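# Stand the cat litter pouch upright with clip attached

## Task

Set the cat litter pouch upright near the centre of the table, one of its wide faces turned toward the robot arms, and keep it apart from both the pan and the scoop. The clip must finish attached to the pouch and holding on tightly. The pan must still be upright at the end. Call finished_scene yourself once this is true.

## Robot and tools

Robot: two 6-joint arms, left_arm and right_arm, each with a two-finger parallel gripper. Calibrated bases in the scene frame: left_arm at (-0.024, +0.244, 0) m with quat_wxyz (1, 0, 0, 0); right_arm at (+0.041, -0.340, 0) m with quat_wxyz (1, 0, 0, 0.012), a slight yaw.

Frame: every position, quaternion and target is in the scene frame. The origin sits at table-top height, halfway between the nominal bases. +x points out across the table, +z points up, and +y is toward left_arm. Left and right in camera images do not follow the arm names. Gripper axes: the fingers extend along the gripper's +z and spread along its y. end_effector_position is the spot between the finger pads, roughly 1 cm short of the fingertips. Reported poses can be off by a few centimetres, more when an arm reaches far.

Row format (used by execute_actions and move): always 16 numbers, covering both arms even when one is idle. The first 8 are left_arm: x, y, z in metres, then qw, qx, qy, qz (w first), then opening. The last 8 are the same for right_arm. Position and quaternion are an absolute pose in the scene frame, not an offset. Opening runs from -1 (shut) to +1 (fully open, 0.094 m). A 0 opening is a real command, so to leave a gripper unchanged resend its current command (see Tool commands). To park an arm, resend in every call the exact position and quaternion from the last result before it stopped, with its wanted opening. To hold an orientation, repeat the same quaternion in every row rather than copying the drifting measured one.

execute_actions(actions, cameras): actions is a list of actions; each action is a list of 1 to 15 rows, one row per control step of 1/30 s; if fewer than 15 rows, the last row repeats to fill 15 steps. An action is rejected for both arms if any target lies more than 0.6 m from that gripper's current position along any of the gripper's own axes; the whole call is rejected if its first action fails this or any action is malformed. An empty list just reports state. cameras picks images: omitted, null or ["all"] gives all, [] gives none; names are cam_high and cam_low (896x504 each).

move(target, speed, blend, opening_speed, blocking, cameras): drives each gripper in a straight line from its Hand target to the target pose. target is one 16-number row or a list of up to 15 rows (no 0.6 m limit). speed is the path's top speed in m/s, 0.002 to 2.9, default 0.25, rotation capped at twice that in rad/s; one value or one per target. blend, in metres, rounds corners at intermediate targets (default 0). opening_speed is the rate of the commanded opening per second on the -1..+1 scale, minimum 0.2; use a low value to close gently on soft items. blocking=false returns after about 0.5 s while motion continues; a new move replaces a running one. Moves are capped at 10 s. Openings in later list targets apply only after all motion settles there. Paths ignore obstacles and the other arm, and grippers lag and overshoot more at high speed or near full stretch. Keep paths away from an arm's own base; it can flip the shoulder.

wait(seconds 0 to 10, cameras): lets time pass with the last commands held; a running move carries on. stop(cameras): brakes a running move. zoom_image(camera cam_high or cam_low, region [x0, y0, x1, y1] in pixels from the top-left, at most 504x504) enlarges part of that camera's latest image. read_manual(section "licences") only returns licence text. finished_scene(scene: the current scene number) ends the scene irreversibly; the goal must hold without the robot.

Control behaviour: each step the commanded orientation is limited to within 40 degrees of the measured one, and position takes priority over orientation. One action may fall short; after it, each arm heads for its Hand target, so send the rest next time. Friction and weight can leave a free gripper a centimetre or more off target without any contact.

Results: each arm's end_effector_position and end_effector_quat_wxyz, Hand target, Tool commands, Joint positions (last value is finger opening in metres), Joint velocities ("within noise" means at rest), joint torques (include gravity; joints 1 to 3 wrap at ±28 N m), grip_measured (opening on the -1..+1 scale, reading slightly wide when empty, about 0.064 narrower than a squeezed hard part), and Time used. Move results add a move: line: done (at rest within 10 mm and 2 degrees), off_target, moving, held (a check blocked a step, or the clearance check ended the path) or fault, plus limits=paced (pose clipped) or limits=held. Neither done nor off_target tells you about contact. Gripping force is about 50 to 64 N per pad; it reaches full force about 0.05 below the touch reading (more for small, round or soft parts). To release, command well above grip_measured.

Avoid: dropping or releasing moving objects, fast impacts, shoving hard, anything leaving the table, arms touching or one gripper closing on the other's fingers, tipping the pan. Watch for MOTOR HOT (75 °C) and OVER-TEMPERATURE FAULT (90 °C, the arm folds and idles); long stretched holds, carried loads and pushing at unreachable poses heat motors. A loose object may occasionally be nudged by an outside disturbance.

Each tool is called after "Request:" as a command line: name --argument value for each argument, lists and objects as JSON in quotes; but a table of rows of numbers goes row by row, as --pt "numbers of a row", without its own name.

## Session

Request:
execute_actions --actions '[]'

Request:
zoom_image --camera "cam_high" --region '[360, 170, 600, 340]'

Request:
zoom_image --camera "cam_low" --region '[400, 150, 720, 310]'

Scene clock: 0.00 s.
left_arm: end_effector_position=(+0.3753, +0.2803, +0.1187) grip_measured=+1.000 end_effector_quat_wxyz=(+0.608, -0.085, +0.784, +0.097) | right_arm: end_effector_position=(+0.4303, -0.3612, +0.1128) grip_measured=+1.000 end_effector_quat_wxyz=(+0.600, +0.083, +0.792, -0.075)
Joint positions: left_arm=[-0.044 1.55 0.377 0.916 -0.3 -0.028 0.094] | right_arm=[0.05 1.509 0.343 0.881 0.291 0.063 0.094]
Joint velocities: within noise
Joint torques (N m): no reading
Motor temperatures (°C): left_arm=[28 29 32 29 28 30 28] | right_arm=[27 31 30 27 26 27 27]
Heat: left arm: 32 °C; right arm: 31 °C.
Hand target: left_arm +0.3767, +0.2804, +0.1227; +0.611, -0.087, +0.781, +0.096 | right_arm +0.4308, -0.3615, +0.1141; +0.600, +0.083, +0.792, -0.076
Tool commands: left_gripper/opening=+1.0 right_gripper/opening=+1.0

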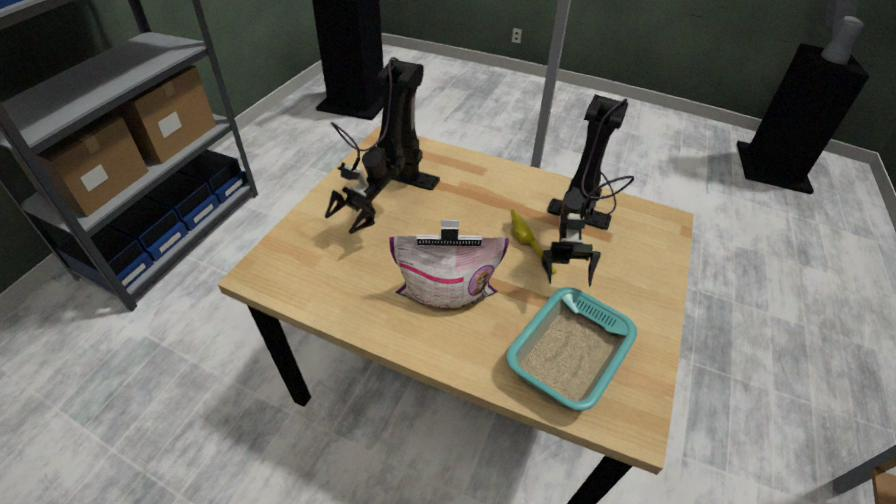

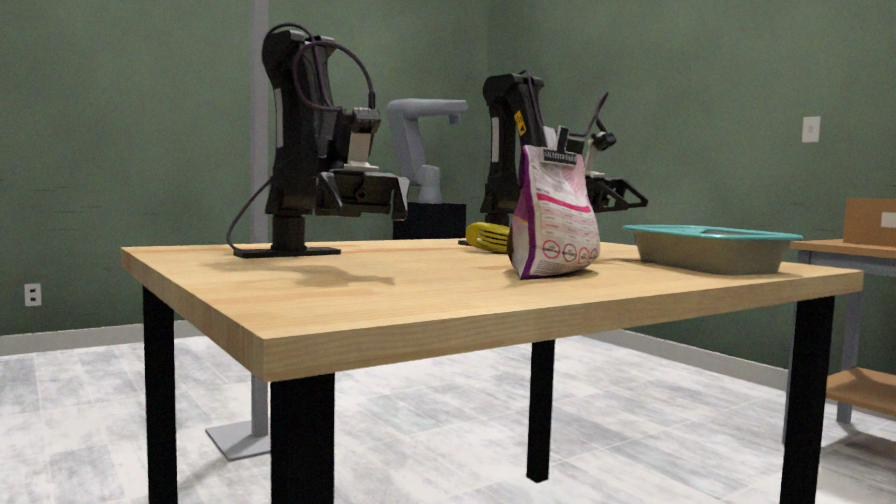

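Scaled by 2.100.

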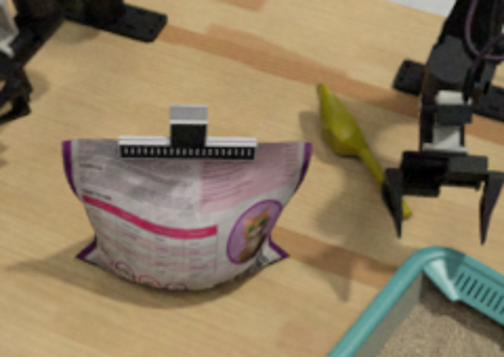

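Scaled by 1.575.

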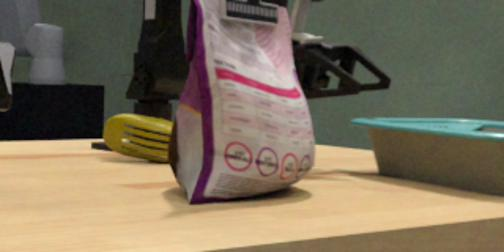

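Request:
zoom_image --camera "cam_high" --region '[385, 215, 515, 315]'

Request:
zoom_image --camera "cam_low" --region '[495, 115, 615, 285]'

Request:
zoom_image --camera "cam_high" --region '[495, 200, 605, 300]'

Scaled by 3.877.

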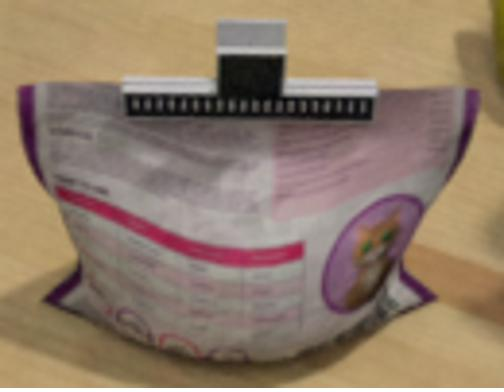

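Scaled by 2.965.

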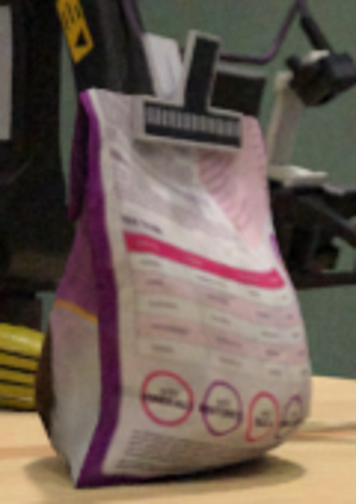

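Scaled by 4.582.

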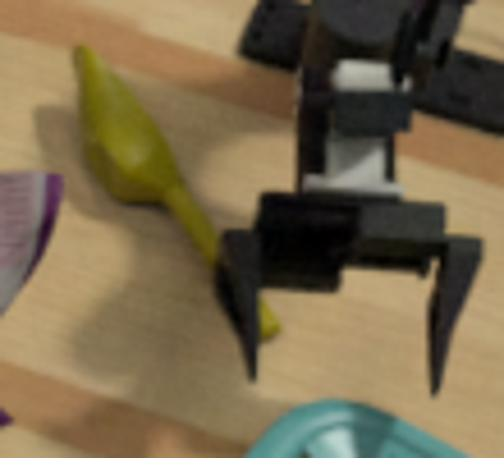

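Request:
move --pt "0.335 0.17 0.25 0.1982 -0.7399 0.6209 -0.1664 0.38 0.415 -0.21 0.25 0.2171 -0.8101 0.526 -0.1409 0.38" --pt "0.346 0.086 0.22 0.1982 -0.7399 0.6209 -0.1664 0.38 0.441 -0.139 0.22 0.2171 -0.8101 0.526 -0.1409 0.38" --speed '[0.5, 0.25]' --blend '[0.03, 0]'

Request:
zoom_image --camera "cam_high" --region '[370, 180, 540, 310]'

Request:
zoom_image --camera "cam_low" --region '[450, 80, 700, 290]'

Scene clock: 4.90 s.
left_arm: end_effector_position=(+0.3407, +0.0861, +0.2129) grip_measured=+0.381 end_effector_quat_wxyz=(-0.182, +0.707, -0.662, +0.170) | right_arm: end_effector_position=(+0.4385, -0.1399, +0.2140) grip_measured=+0.382 end_effector_quat_wxyz=(-0.212, +0.814, -0.521, +0.140)
Joint positions: left_arm=[-0.534 1.677 1.644 -1.113 -0.276 -2.11 0.065] | right_arm=[0.451 1.786 1.761 -1.031 0.028 -1.536 0.065]
Joint velocities: within noise
Joint torques (N m): left_arm=[0.39 -6.27 8.91 1.12 -0.26 -0.01] | right_arm=[-0.27 -8.02 8.95 0.94 -0.02 0.12]
Motor temperatures (°C): left_arm=[28 30 33 30 28 30 28] | right_arm=[27 32 32 29 26 27 28]
Heat: left arm: 33 °C; right arm: 32 °C.
Hand target: left_arm +0.3461, +0.0865, +0.2199; -0.189, +0.708, -0.657, +0.177 | right_arm +0.4409, -0.1391, +0.2199; -0.217, +0.810, -0.526, +0.141
Off the commanded pose: left_arm 0.009 m, 6 deg | right_arm 0.007 m, 1 deg.
joint sent to its limit (left arm) — joint 6 (wrist roll), lower limit. The joint targets are off in orientation, not in position.
move: off_target (left_arm)

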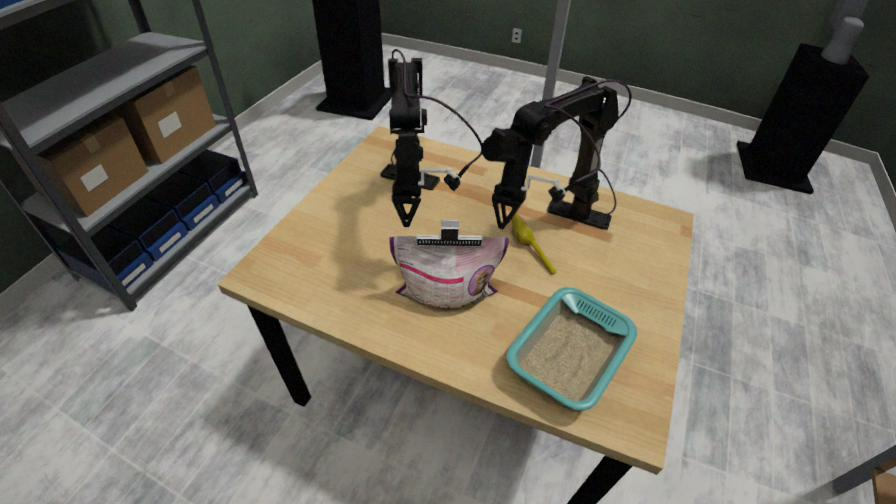

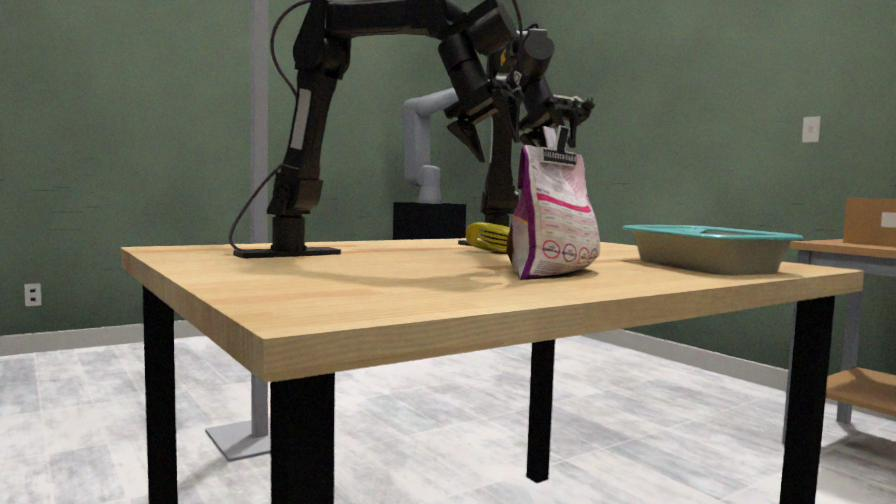

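Scaled by 2.965.

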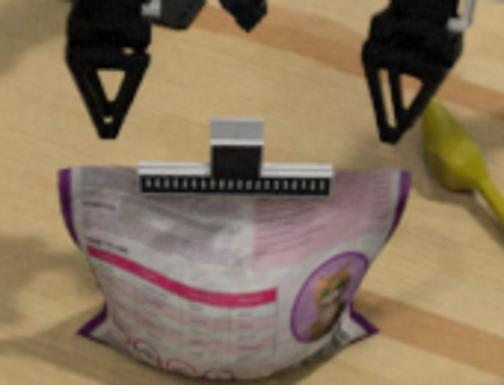

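Scaled by 2.016.

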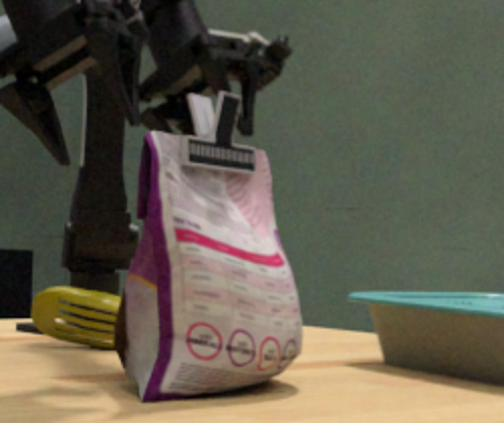

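Request:
move --pt "0.352 0.089 0.212 0.183 -0.6831 0.6831 -0.183 0.38 0.445 -0.136 0.212 0.2171 -0.8101 0.526 -0.1409 0.38" --pt "0.382 0.090 0.168 0.183 -0.6831 0.6831 -0.183 0.38 0.475 -0.124 0.168 0.2171 -0.8101 0.526 -0.1409 0.38" --speed '[0.15, 0.12]'

Request:
zoom_image --camera "cam_high" --region '[370, 180, 540, 310]'

Request:
zoom_image --camera "cam_low" --region '[450, 80, 700, 290]'

Scene clock: 6.87 s.
left_arm: end_effector_position=(+0.3829, +0.0888, +0.1769) grip_measured=+0.381 end_effector_quat_wxyz=(-0.186, +0.685, -0.677, +0.194) | right_arm: end_effector_position=(+0.4725, -0.1226, +0.1785) grip_measured=+0.382 end_effector_quat_wxyz=(-0.222, +0.811, -0.521, +0.146)
Joint positions: left_arm=[-0.458 1.741 1.55 -0.88 -0.225 -1.983 0.065] | right_arm=[0.451 1.899 1.752 -0.887 0.029 -1.534 0.065]
Joint velocities: within noise
Joint torques (N m): left_arm=[0.18 -6.76 6.23 1.23 -0.09 0.06] | right_arm=[-0.68 -8.27 5.52 1.24 -0.02 0.04]
Motor temperatures (°C): left_arm=[28 30 34 30 28 30 28] | right_arm=[27 32 32 29 26 27 28]
Heat: left arm: 34 °C; right arm: 32 °C.
Hand target: left_arm +0.3818, +0.0901, +0.1679; -0.183, +0.683, -0.683, +0.183 | right_arm +0.4748, -0.1241, +0.1682; -0.217, +0.810, -0.526, +0.141
Off the commanded pose: left_arm 0.009 m, 1 deg | right_arm 0.011 m, 1 deg.
move: off_target (right_arm)

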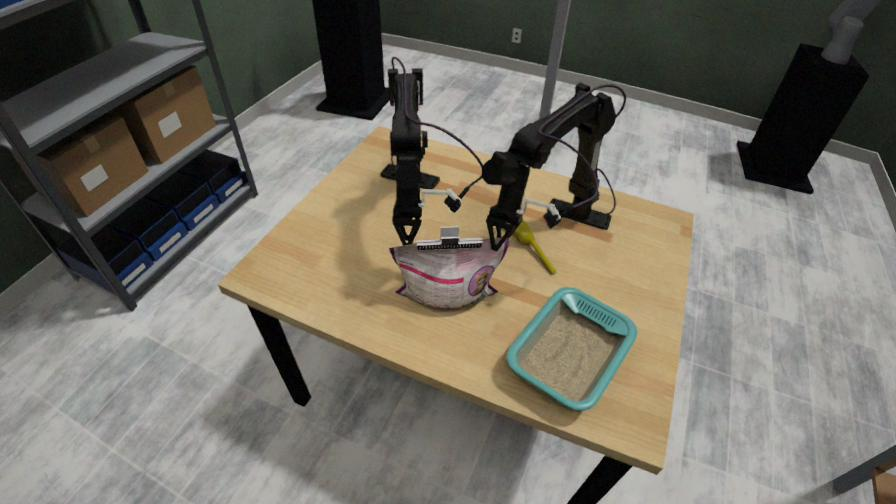

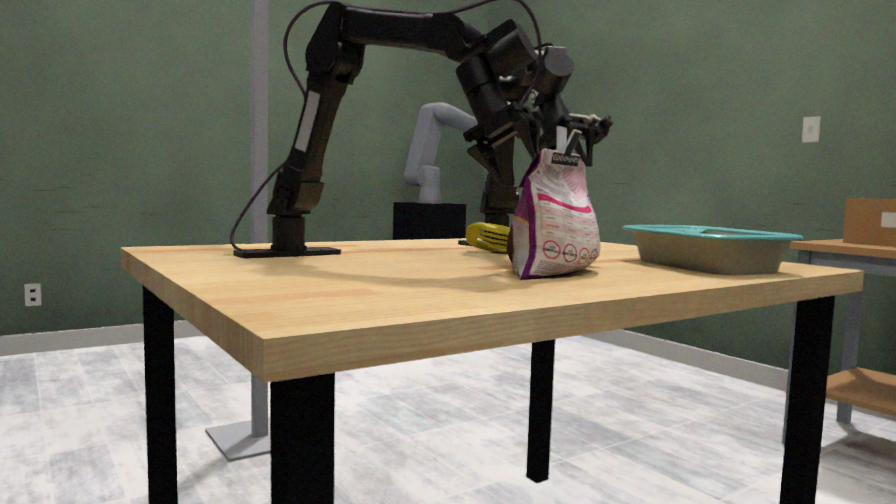

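Scaled by 2.965.

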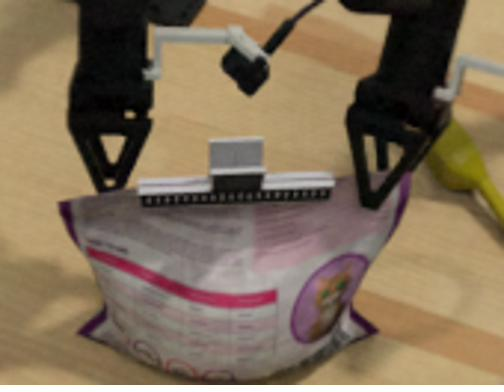

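Scaled by 2.016.

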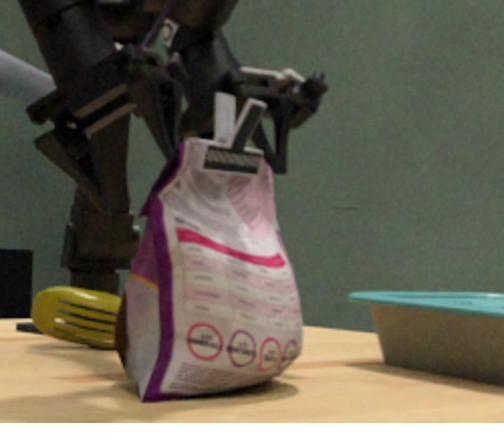

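Request:
move --pt "0.356 0.090 0.235 0.183 -0.6831 0.6831 -0.183 0.38 0.44 -0.137 0.24 0.2171 -0.8101 0.526 -0.1409 0.38" --pt "0.372 0.093 0.247 0.183 -0.6831 0.6831 -0.183 0.45 0.462 -0.124 0.247 0.2171 -0.8101 0.526 -0.1409 0.45" --speed 0.2 --blend '[0.01, 0]'

Request:
zoom_image --camera "cam_high" --region '[370, 180, 540, 310]'

Request:
zoom_image --camera "cam_low" --region '[450, 80, 700, 290]'

Scene clock: 9.23 s.
left_arm: end_effector_position=(+0.3713, +0.0907, +0.2481) grip_measured=+0.449 end_effector_quat_wxyz=(-0.183, +0.684, -0.680, +0.192) | right_arm: end_effector_position=(+0.4638, -0.1280, +0.2481) grip_measured=+0.448 end_effector_quat_wxyz=(-0.221, +0.809, -0.524, +0.147)
Joint positions: left_arm=[-0.465 1.758 1.863 -1.182 -0.221 -1.986 0.068] | right_arm=[0.451 1.93 2.08 -1.184 0.034 -1.527 0.068]
Joint velocities: within noise
Joint torques (N m): left_arm=[0.36 -6.43 8.29 1.04 -0.1 0.11] | right_arm=[0.68 -8.27 8.23 0.89 -0.08 0.11]
Motor temperatures (°C): left_arm=[28 31 34 30 28 30 28] | right_arm=[27 33 33 29 26 27 28]
Heat: left arm: 34 °C; right arm: 33 °C.
Hand target: left_arm +0.3720, +0.0930, +0.2471; -0.183, +0.683, -0.683, +0.183 | right_arm +0.4619, -0.1241, +0.2470; -0.217, +0.810, -0.526, +0.141
Off the commanded pose: left_arm 0.003 m, 1 deg | right_arm 0.005 m, 1 deg.
move: done

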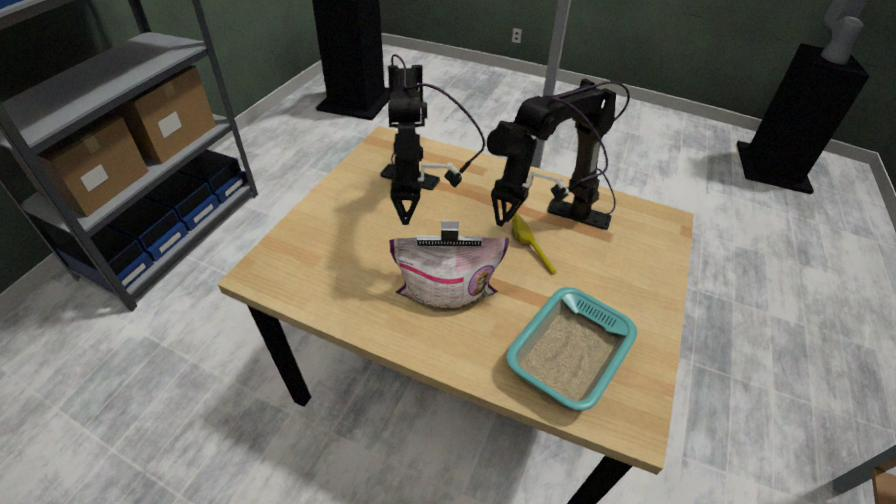

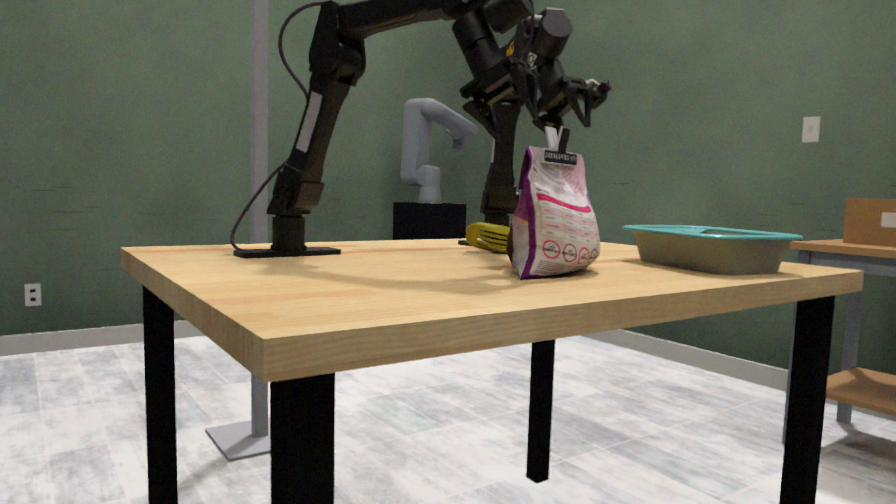

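Scaled by 2.965.

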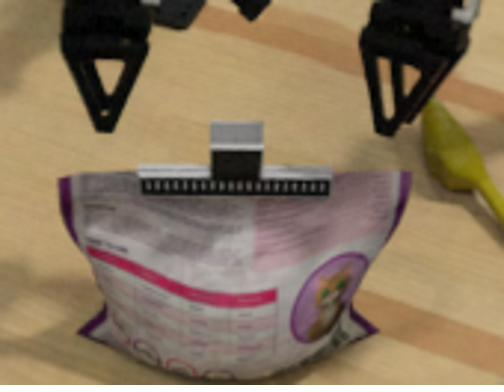

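Scaled by 2.016.

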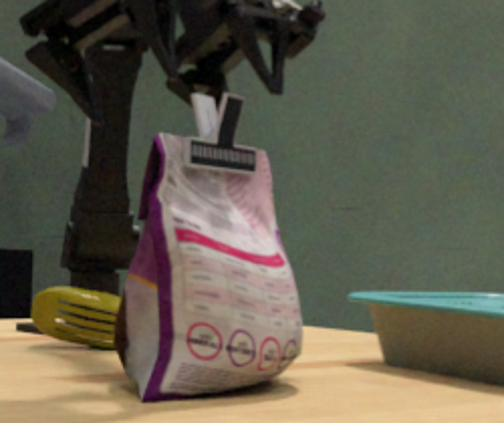

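Request:
move --pt "0.406 0.093 0.174 0.183 -0.6831 0.6831 -0.183 0.45 0.497 -0.113 0.174 0.2171 -0.8101 0.526 -0.1409 0.45" --speed 0.12

Request:
zoom_image --camera "cam_high" --region '[370, 180, 540, 310]'

Request:
zoom_image --camera "cam_low" --region '[450, 80, 700, 290]'

Scene clock: 11.00 s.
left_arm: end_effector_position=(+0.4041, +0.0911, +0.1813) grip_measured=+0.449 end_effector_quat_wxyz=(-0.183, +0.684, -0.680, +0.189) | right_arm: end_effector_position=(+0.4967, -0.1111, +0.1861) grip_measured=+0.448 end_effector_quat_wxyz=(-0.226, +0.808, -0.523, +0.150)
Joint positions: left_arm=[-0.425 1.821 1.67 -0.924 -0.204 -1.949 0.068] | right_arm=[0.451 2.007 1.927 -0.943 0.034 -1.528 0.068]
Joint velocities: within noise
Joint torques (N m): left_arm=[0.46 -7.38 6.32 1.31 -0.12 0.12] | right_arm=[-0.9 -9.28 5.67 1.11 -0.14 0.01]
Motor temperatures (°C): left_arm=[28 31 34 30 28 30 28] | right_arm=[27 33 33 30 26 27 28]
Heat: left arm: 34 °C; right arm: 33 °C.
Hand target: left_arm +0.4059, +0.0930, +0.1740; -0.183, +0.683, -0.683, +0.183 | right_arm +0.4968, -0.1131, +0.1741; -0.217, +0.810, -0.526, +0.141
Off the commanded pose: left_arm 0.008 m, 1 deg | right_arm 0.012 m, 1 deg.
move: off_target (right_arm)

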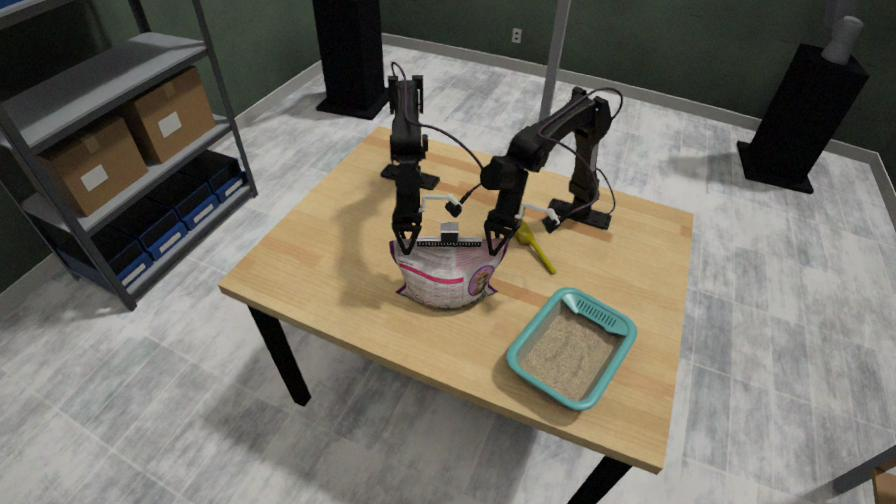

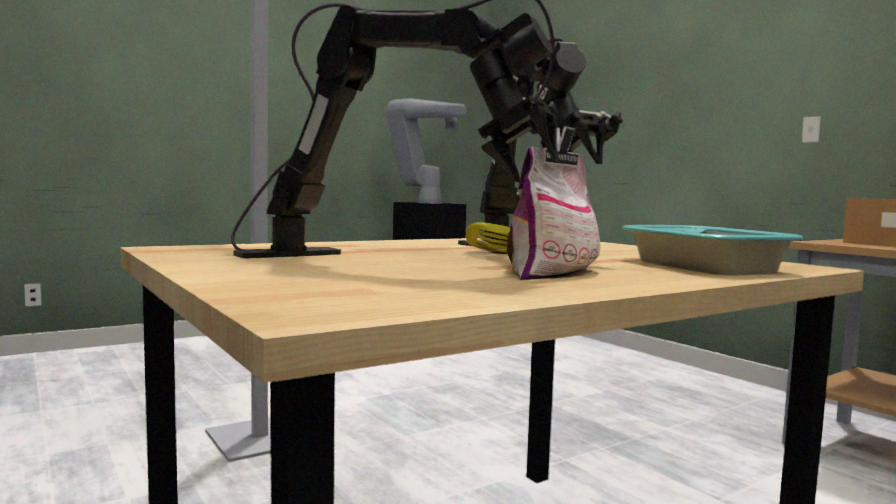

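Scaled by 2.965.

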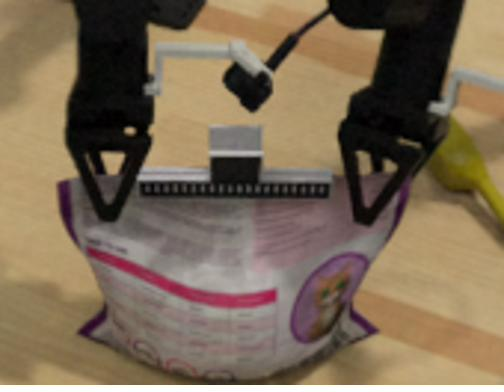

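Scaled by 2.016.

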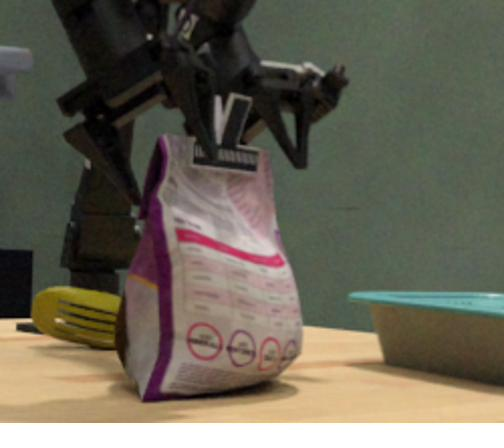

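Request:
move --pt "0.405 0.092 0.178 0.183 -0.6831 0.6831 -0.183 -1 0.497 -0.112 0.18 0.2171 -0.8101 0.526 -0.1409 -1" --pt "0.402 0.092 0.22 0.183 -0.6831 0.6831 -0.183 -1 0.492 -0.112 0.22 0.2171 -0.8101 0.526 -0.1409 -1" --speed 0.1 --opening_speed 2.5

Request:
zoom_image --camera "cam_high" --region '[370, 180, 540, 310]'

Request:
zoom_image --camera "cam_low" --region '[450, 80, 700, 290]'

Scene clock: 13.27 s.
left_arm: end_effector_position=(+0.3880, +0.0921, +0.1953) grip_measured=-0.985 end_effector_quat_wxyz=(-0.154, +0.687, -0.693, +0.155) | right_arm: end_effector_position=(+0.4763, -0.1187, +0.1950) grip_measured=-0.978 end_effector_quat_wxyz=(-0.181, +0.822, -0.529, +0.114)
Joint positions: left_arm=[-0.426 1.852 1.806 -1.118 -0.173 -1.952 0.001] | right_arm=[0.449 2.051 2.083 -1.173 0.016 -1.528 0.001]
Joint velocities: within noise
Joint torques (N m): left_arm=[-0.14 -8.96 11.75 1.25 -0.52 0.08] | right_arm=[0.17 -10.8 11.22 1.22 0.14 0.07]
Motor temperatures (°C): left_arm=[28 31 35 31 28 30 28] | right_arm=[27 34 33 30 26 27 28]
Heat: left arm: 35 °C; right arm: 34 °C.
Hand target: left_arm +0.4005, +0.0924, +0.2202; -0.183, +0.683, -0.683, +0.183 | right_arm +0.4902, -0.1129, +0.2206; -0.217, +0.810, -0.526, +0.141
Off the commanded pose: left_arm 0.028 m, 5 deg | right_arm 0.030 m, 5 deg.
move: off_target (left_arm, right_arm)

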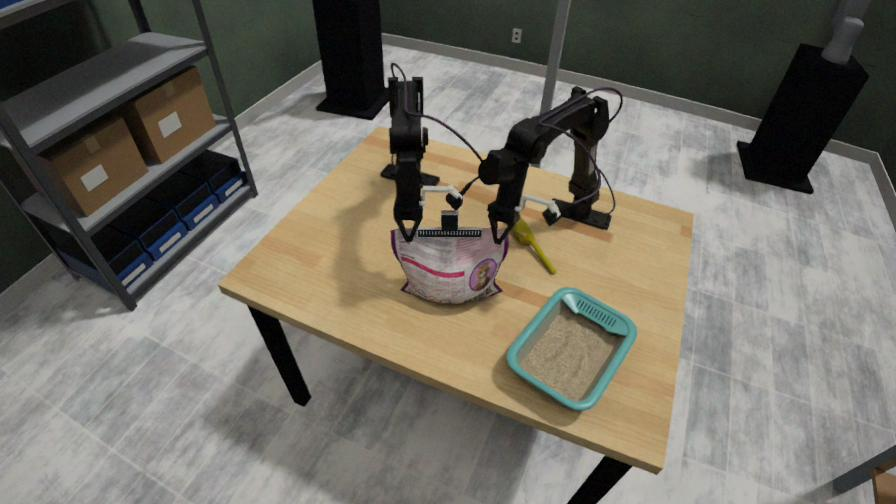

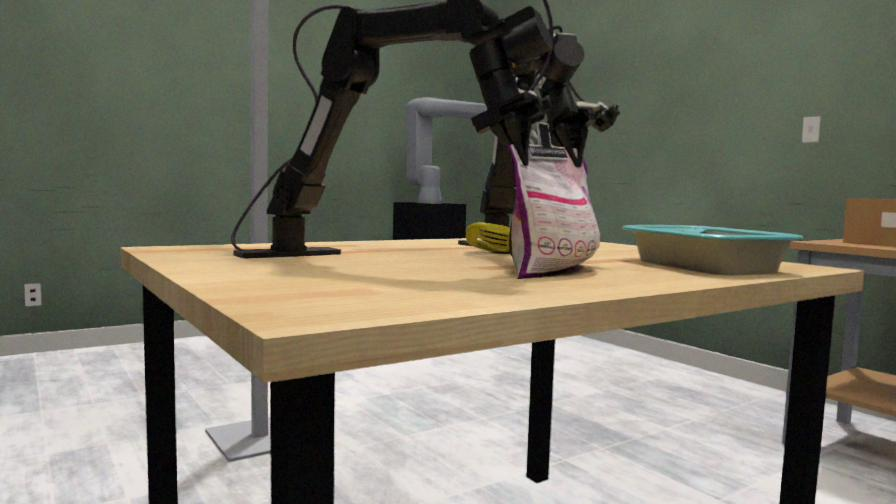

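Scaled by 2.965.

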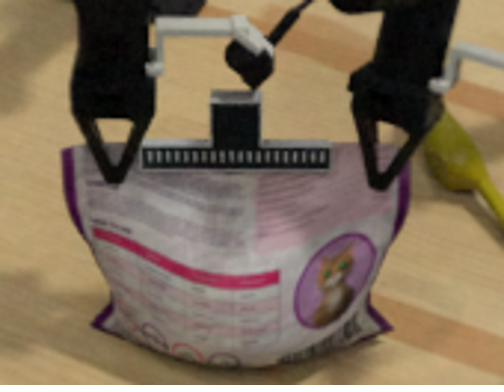

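Scaled by 2.016.

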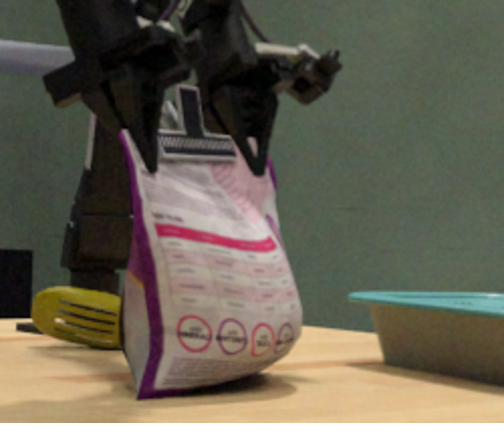

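Request:
move --pt "0.40 0.093 0.24 0.183 -0.6831 0.6831 -0.183 -1 0.49 -0.112 0.24 0.2171 -0.8101 0.526 -0.1409 -1" --pt "0.35 0.1 0.232 0.1484 -0.554 0.7913 -0.212 -1 0.35 -0.122 0.232 0.183 -0.6831 0.6831 -0.183 -1" --pt "0.348 0.1 0.195 0.1484 -0.554 0.7913 -0.212 -1 0.348 -0.122 0.195 0.183 -0.6831 0.6831 -0.183 -1" --speed '[0.1, 0.13, 0.1]' --blend '[0.015, 0.01, 0]'

Request:
zoom_image --camera "cam_high" --region '[370, 180, 560, 310]'

Request:
zoom_image --camera "cam_low" --region '[450, 80, 700, 290]'

Scene clock: 16.37 s.
left_arm: end_effector_position=(+0.3414, +0.0969, +0.1793) grip_measured=-0.985 end_effector_quat_wxyz=(+0.122, -0.559, +0.798, -0.189) | right_arm: end_effector_position=(+0.3463, -0.1200, +0.1844) grip_measured=-0.978 end_effector_quat_wxyz=(-0.162, +0.693, -0.681, +0.172)
Joint positions: left_arm=[-0.385 1.622 1.463 -0.957 0.001 -1.608 0.001] | right_arm=[0.753 1.647 1.514 -1.092 0.335 -0.87 0.001]
Joint velocities: within noise
Joint torques (N m): left_arm=[0.42 -9.37 6.68 1.57 -0.21 0.14] | right_arm=[0.43 -9.73 5.61 0.98 0.42 0.1]
Motor temperatures (°C): left_arm=[28 33 35 31 28 30 28] | right_arm=[27 36 33 30 26 27 28]
Heat: left arm: 35 °C; right arm: 36 °C.
Hand target: left_arm +0.3476, +0.1001, +0.1952; +0.148, -0.554, +0.791, -0.211 | right_arm +0.3478, -0.1220, +0.1949; -0.182, +0.683, -0.683, +0.183
Off the commanded pose: left_arm 0.017 m, 4 deg | right_arm 0.011 m, 3 deg.
move: off_target (left_arm, right_arm); blend cut to 0.0099 m at target 1

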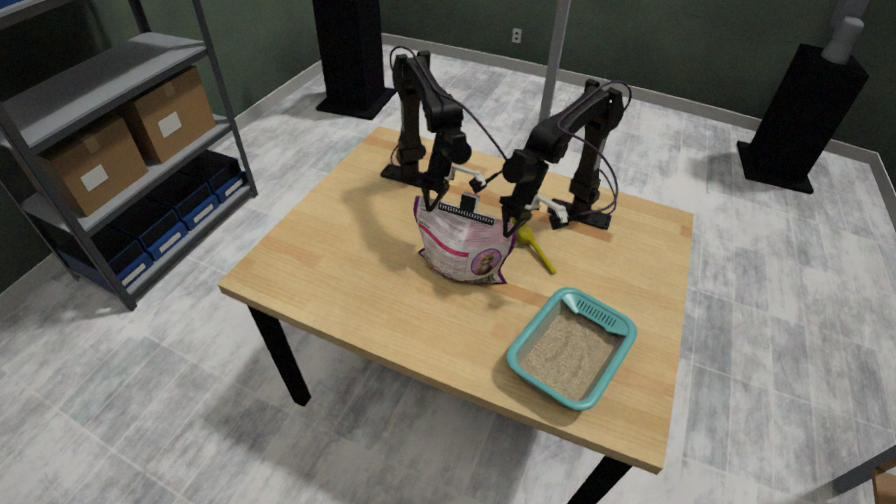

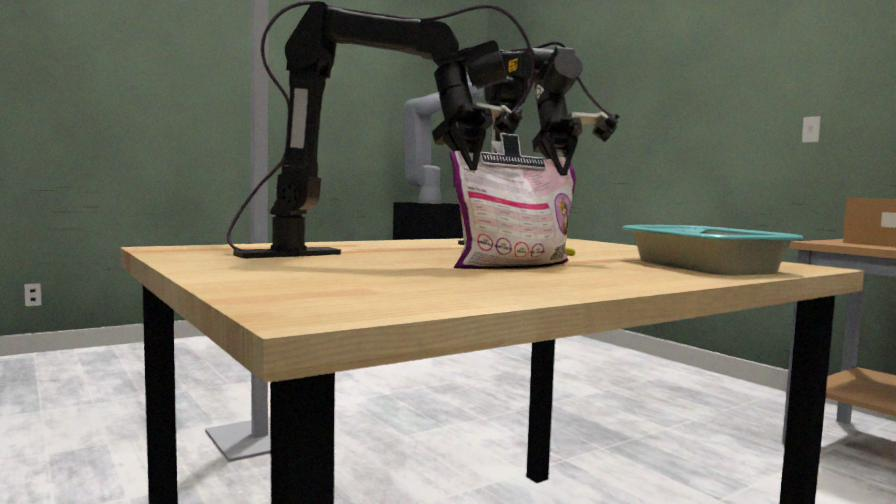

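Scaled by 2.653.

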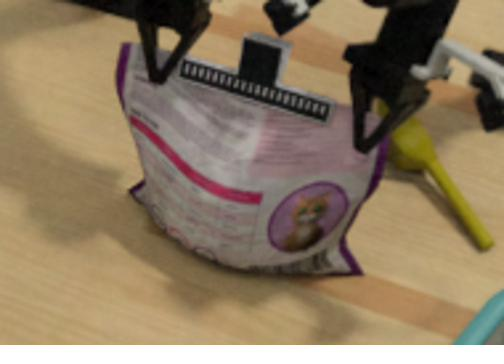

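Scaled by 2.016.

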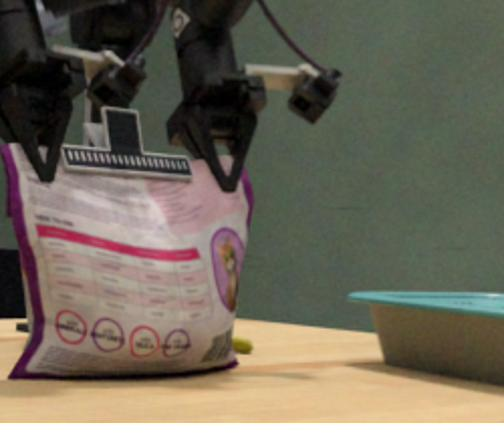

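Request:
move --pt "0.362 0.1 0.165 0.1484 -0.554 0.7913 -0.212 -1 0.358 -0.121 0.165 0.183 -0.6831 0.6831 -0.183 -1" --speed 0.07

Request:
zoom_image --camera "cam_high" --region '[370, 180, 560, 310]'

Request:
zoom_image --camera "cam_low" --region '[430, 80, 680, 290]'

Scene clock: 17.53 s.
left_arm: end_effector_position=(+0.3599, +0.0966, +0.1707) grip_measured=-0.986 end_effector_quat_wxyz=(+0.145, -0.555, +0.790, -0.218) | right_arm: end_effector_position=(+0.3601, -0.1185, +0.1699) grip_measured=-0.978 end_effector_quat_wxyz=(-0.185, +0.682, -0.682, +0.187)
Joint positions: left_arm=[-0.369 1.622 1.394 -0.813 0.001 -1.593 0.001] | right_arm=[0.743 1.643 1.428 -0.955 0.363 -0.877 0.001]
Joint velocities: within noise
Joint torques (N m): left_arm=[0.58 -5.93 6.35 1.41 -0.12 0.11] | right_arm=[-0.69 -7.61 4.71 0.95 0.08 -0.04]
Motor temperatures (°C): left_arm=[28 33 35 31 28 30 28] | right_arm=[27 36 33 30 26 27 28]
Heat: left arm: 35 °C; right arm: 36 °C.
Hand target: left_arm +0.3619, +0.1000, +0.1650; +0.148, -0.554, +0.791, -0.212 | right_arm +0.3580, -0.1210, +0.1651; -0.183, +0.683, -0.683, +0.183
Off the commanded pose: left_arm 0.007 m, 1 deg | right_arm 0.006 m, 1 deg.
move: done

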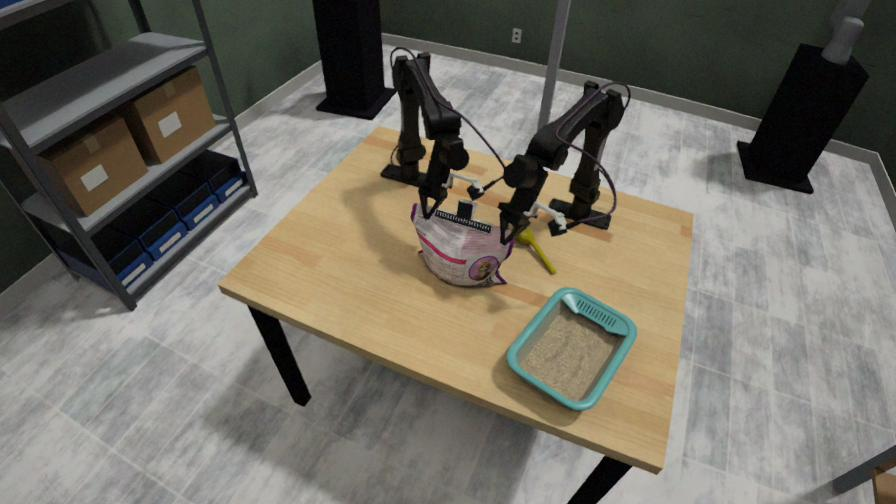

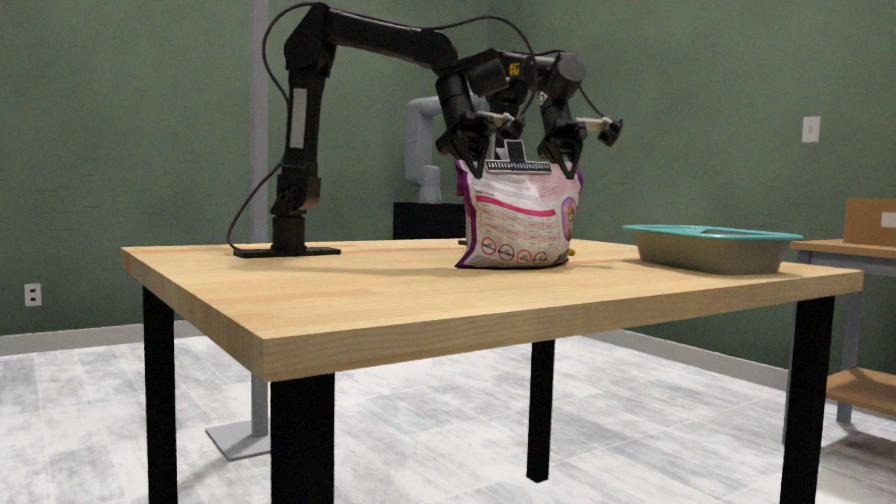

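Scaled by 2.653.

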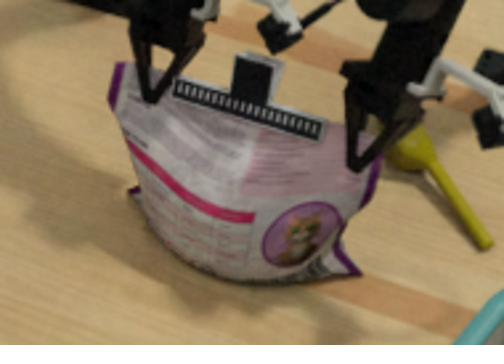

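Scaled by 2.016.

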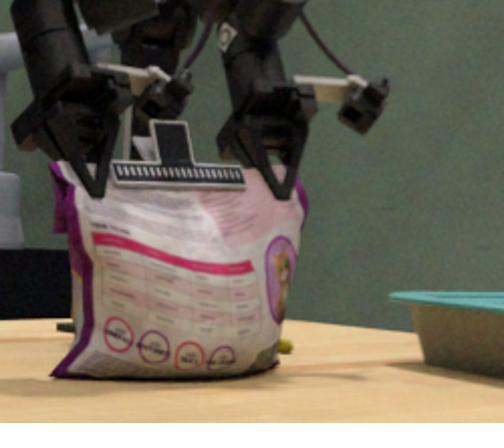

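Request:
move --pt "0.360 0.097 0.168 0.1484 -0.554 0.7913 -0.212 0.064 0.360 -0.119 0.168 0.183 -0.6831 0.6831 -0.183 0.064" --pt "0.354 0.098 0.222 0.1484 -0.554 0.7913 -0.212 0.064 0.354 -0.12 0.222 0.183 -0.6831 0.6831 -0.183 0.064" --pt "0.30 0.11 0.27 0.1484 -0.554 0.7913 -0.212 0.064 0.30 -0.14 0.27 0.183 -0.6831 0.6831 -0.183 0.064" --speed 0.14 --opening_speed 1.2 --blend '[0, 0.01, 0]'

Request:
zoom_image --camera "cam_high" --region '[370, 180, 560, 310]'

Request:
zoom_image --camera "cam_low" --region '[430, 80, 680, 290]'

Scene clock: 20.53 s.
left_arm: end_effector_position=(+0.3024, +0.1083, +0.2610) grip_measured=+0.063 end_effector_quat_wxyz=(+0.139, -0.555, +0.793, -0.210) | right_arm: end_effector_position=(+0.3015, -0.1402, +0.2609) grip_measured=+0.062 end_effector_quat_wxyz=(-0.173, +0.688, -0.681, +0.182)
Joint positions: left_arm=[-0.405 1.492 1.644 -1.213 -0.015 -1.623 0.05] | right_arm=[0.831 1.538 1.708 -1.399 0.383 -0.793 0.05]
Joint velocities: within noise
Joint torques (N m): left_arm=[-0.44 -5.83 8.55 1.16 -0.22 -0.02] | right_arm=[0.62 -6.15 7.83 0.62 0.31 0.13]
Motor temperatures (°C): left_arm=[28 33 35 31 28 30 28] | right_arm=[27 36 34 30 26 27 28]
Heat: left arm: 35 °C; right arm: 36 °C.
Hand target: left_arm +0.2999, +0.1101, +0.2699; +0.148, -0.554, +0.791, -0.212 | right_arm +0.3000, -0.1401, +0.2699; -0.183, +0.683, -0.683, +0.183
Off the commanded pose: left_arm 0.009 m, 1 deg | right_arm 0.009 m, 1 deg.
move: done

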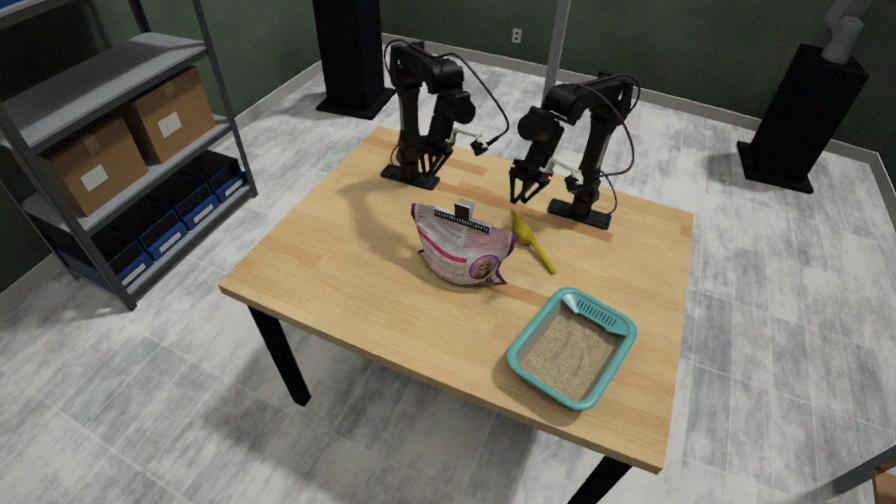

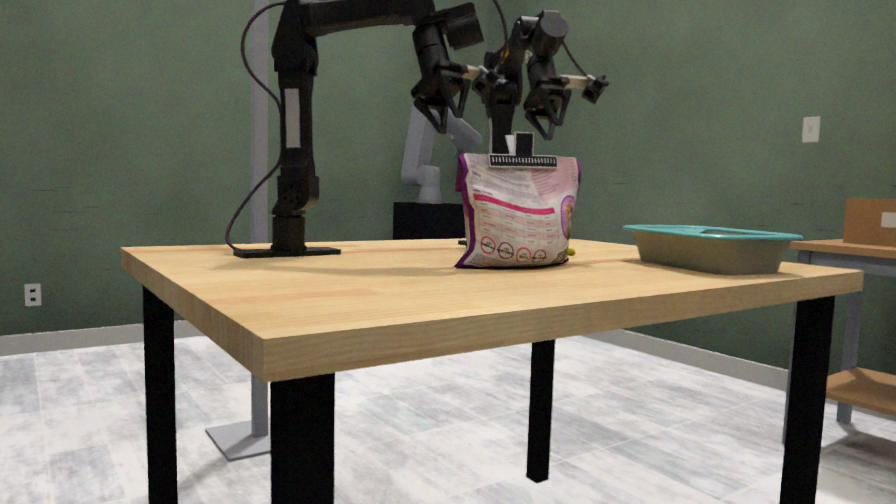

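Scaled by 2.653.

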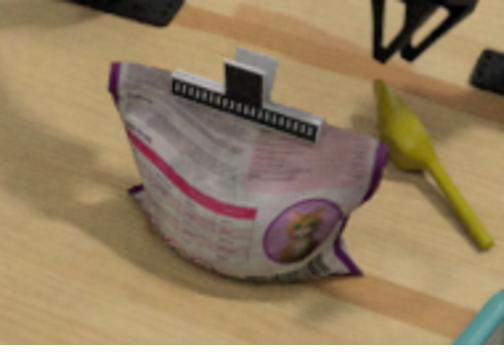

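Scaled by 2.016.

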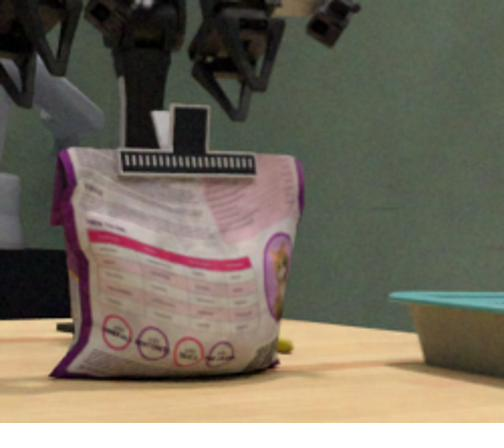

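Request:
finished_scene --scene 3

The scene is finished: the task was done.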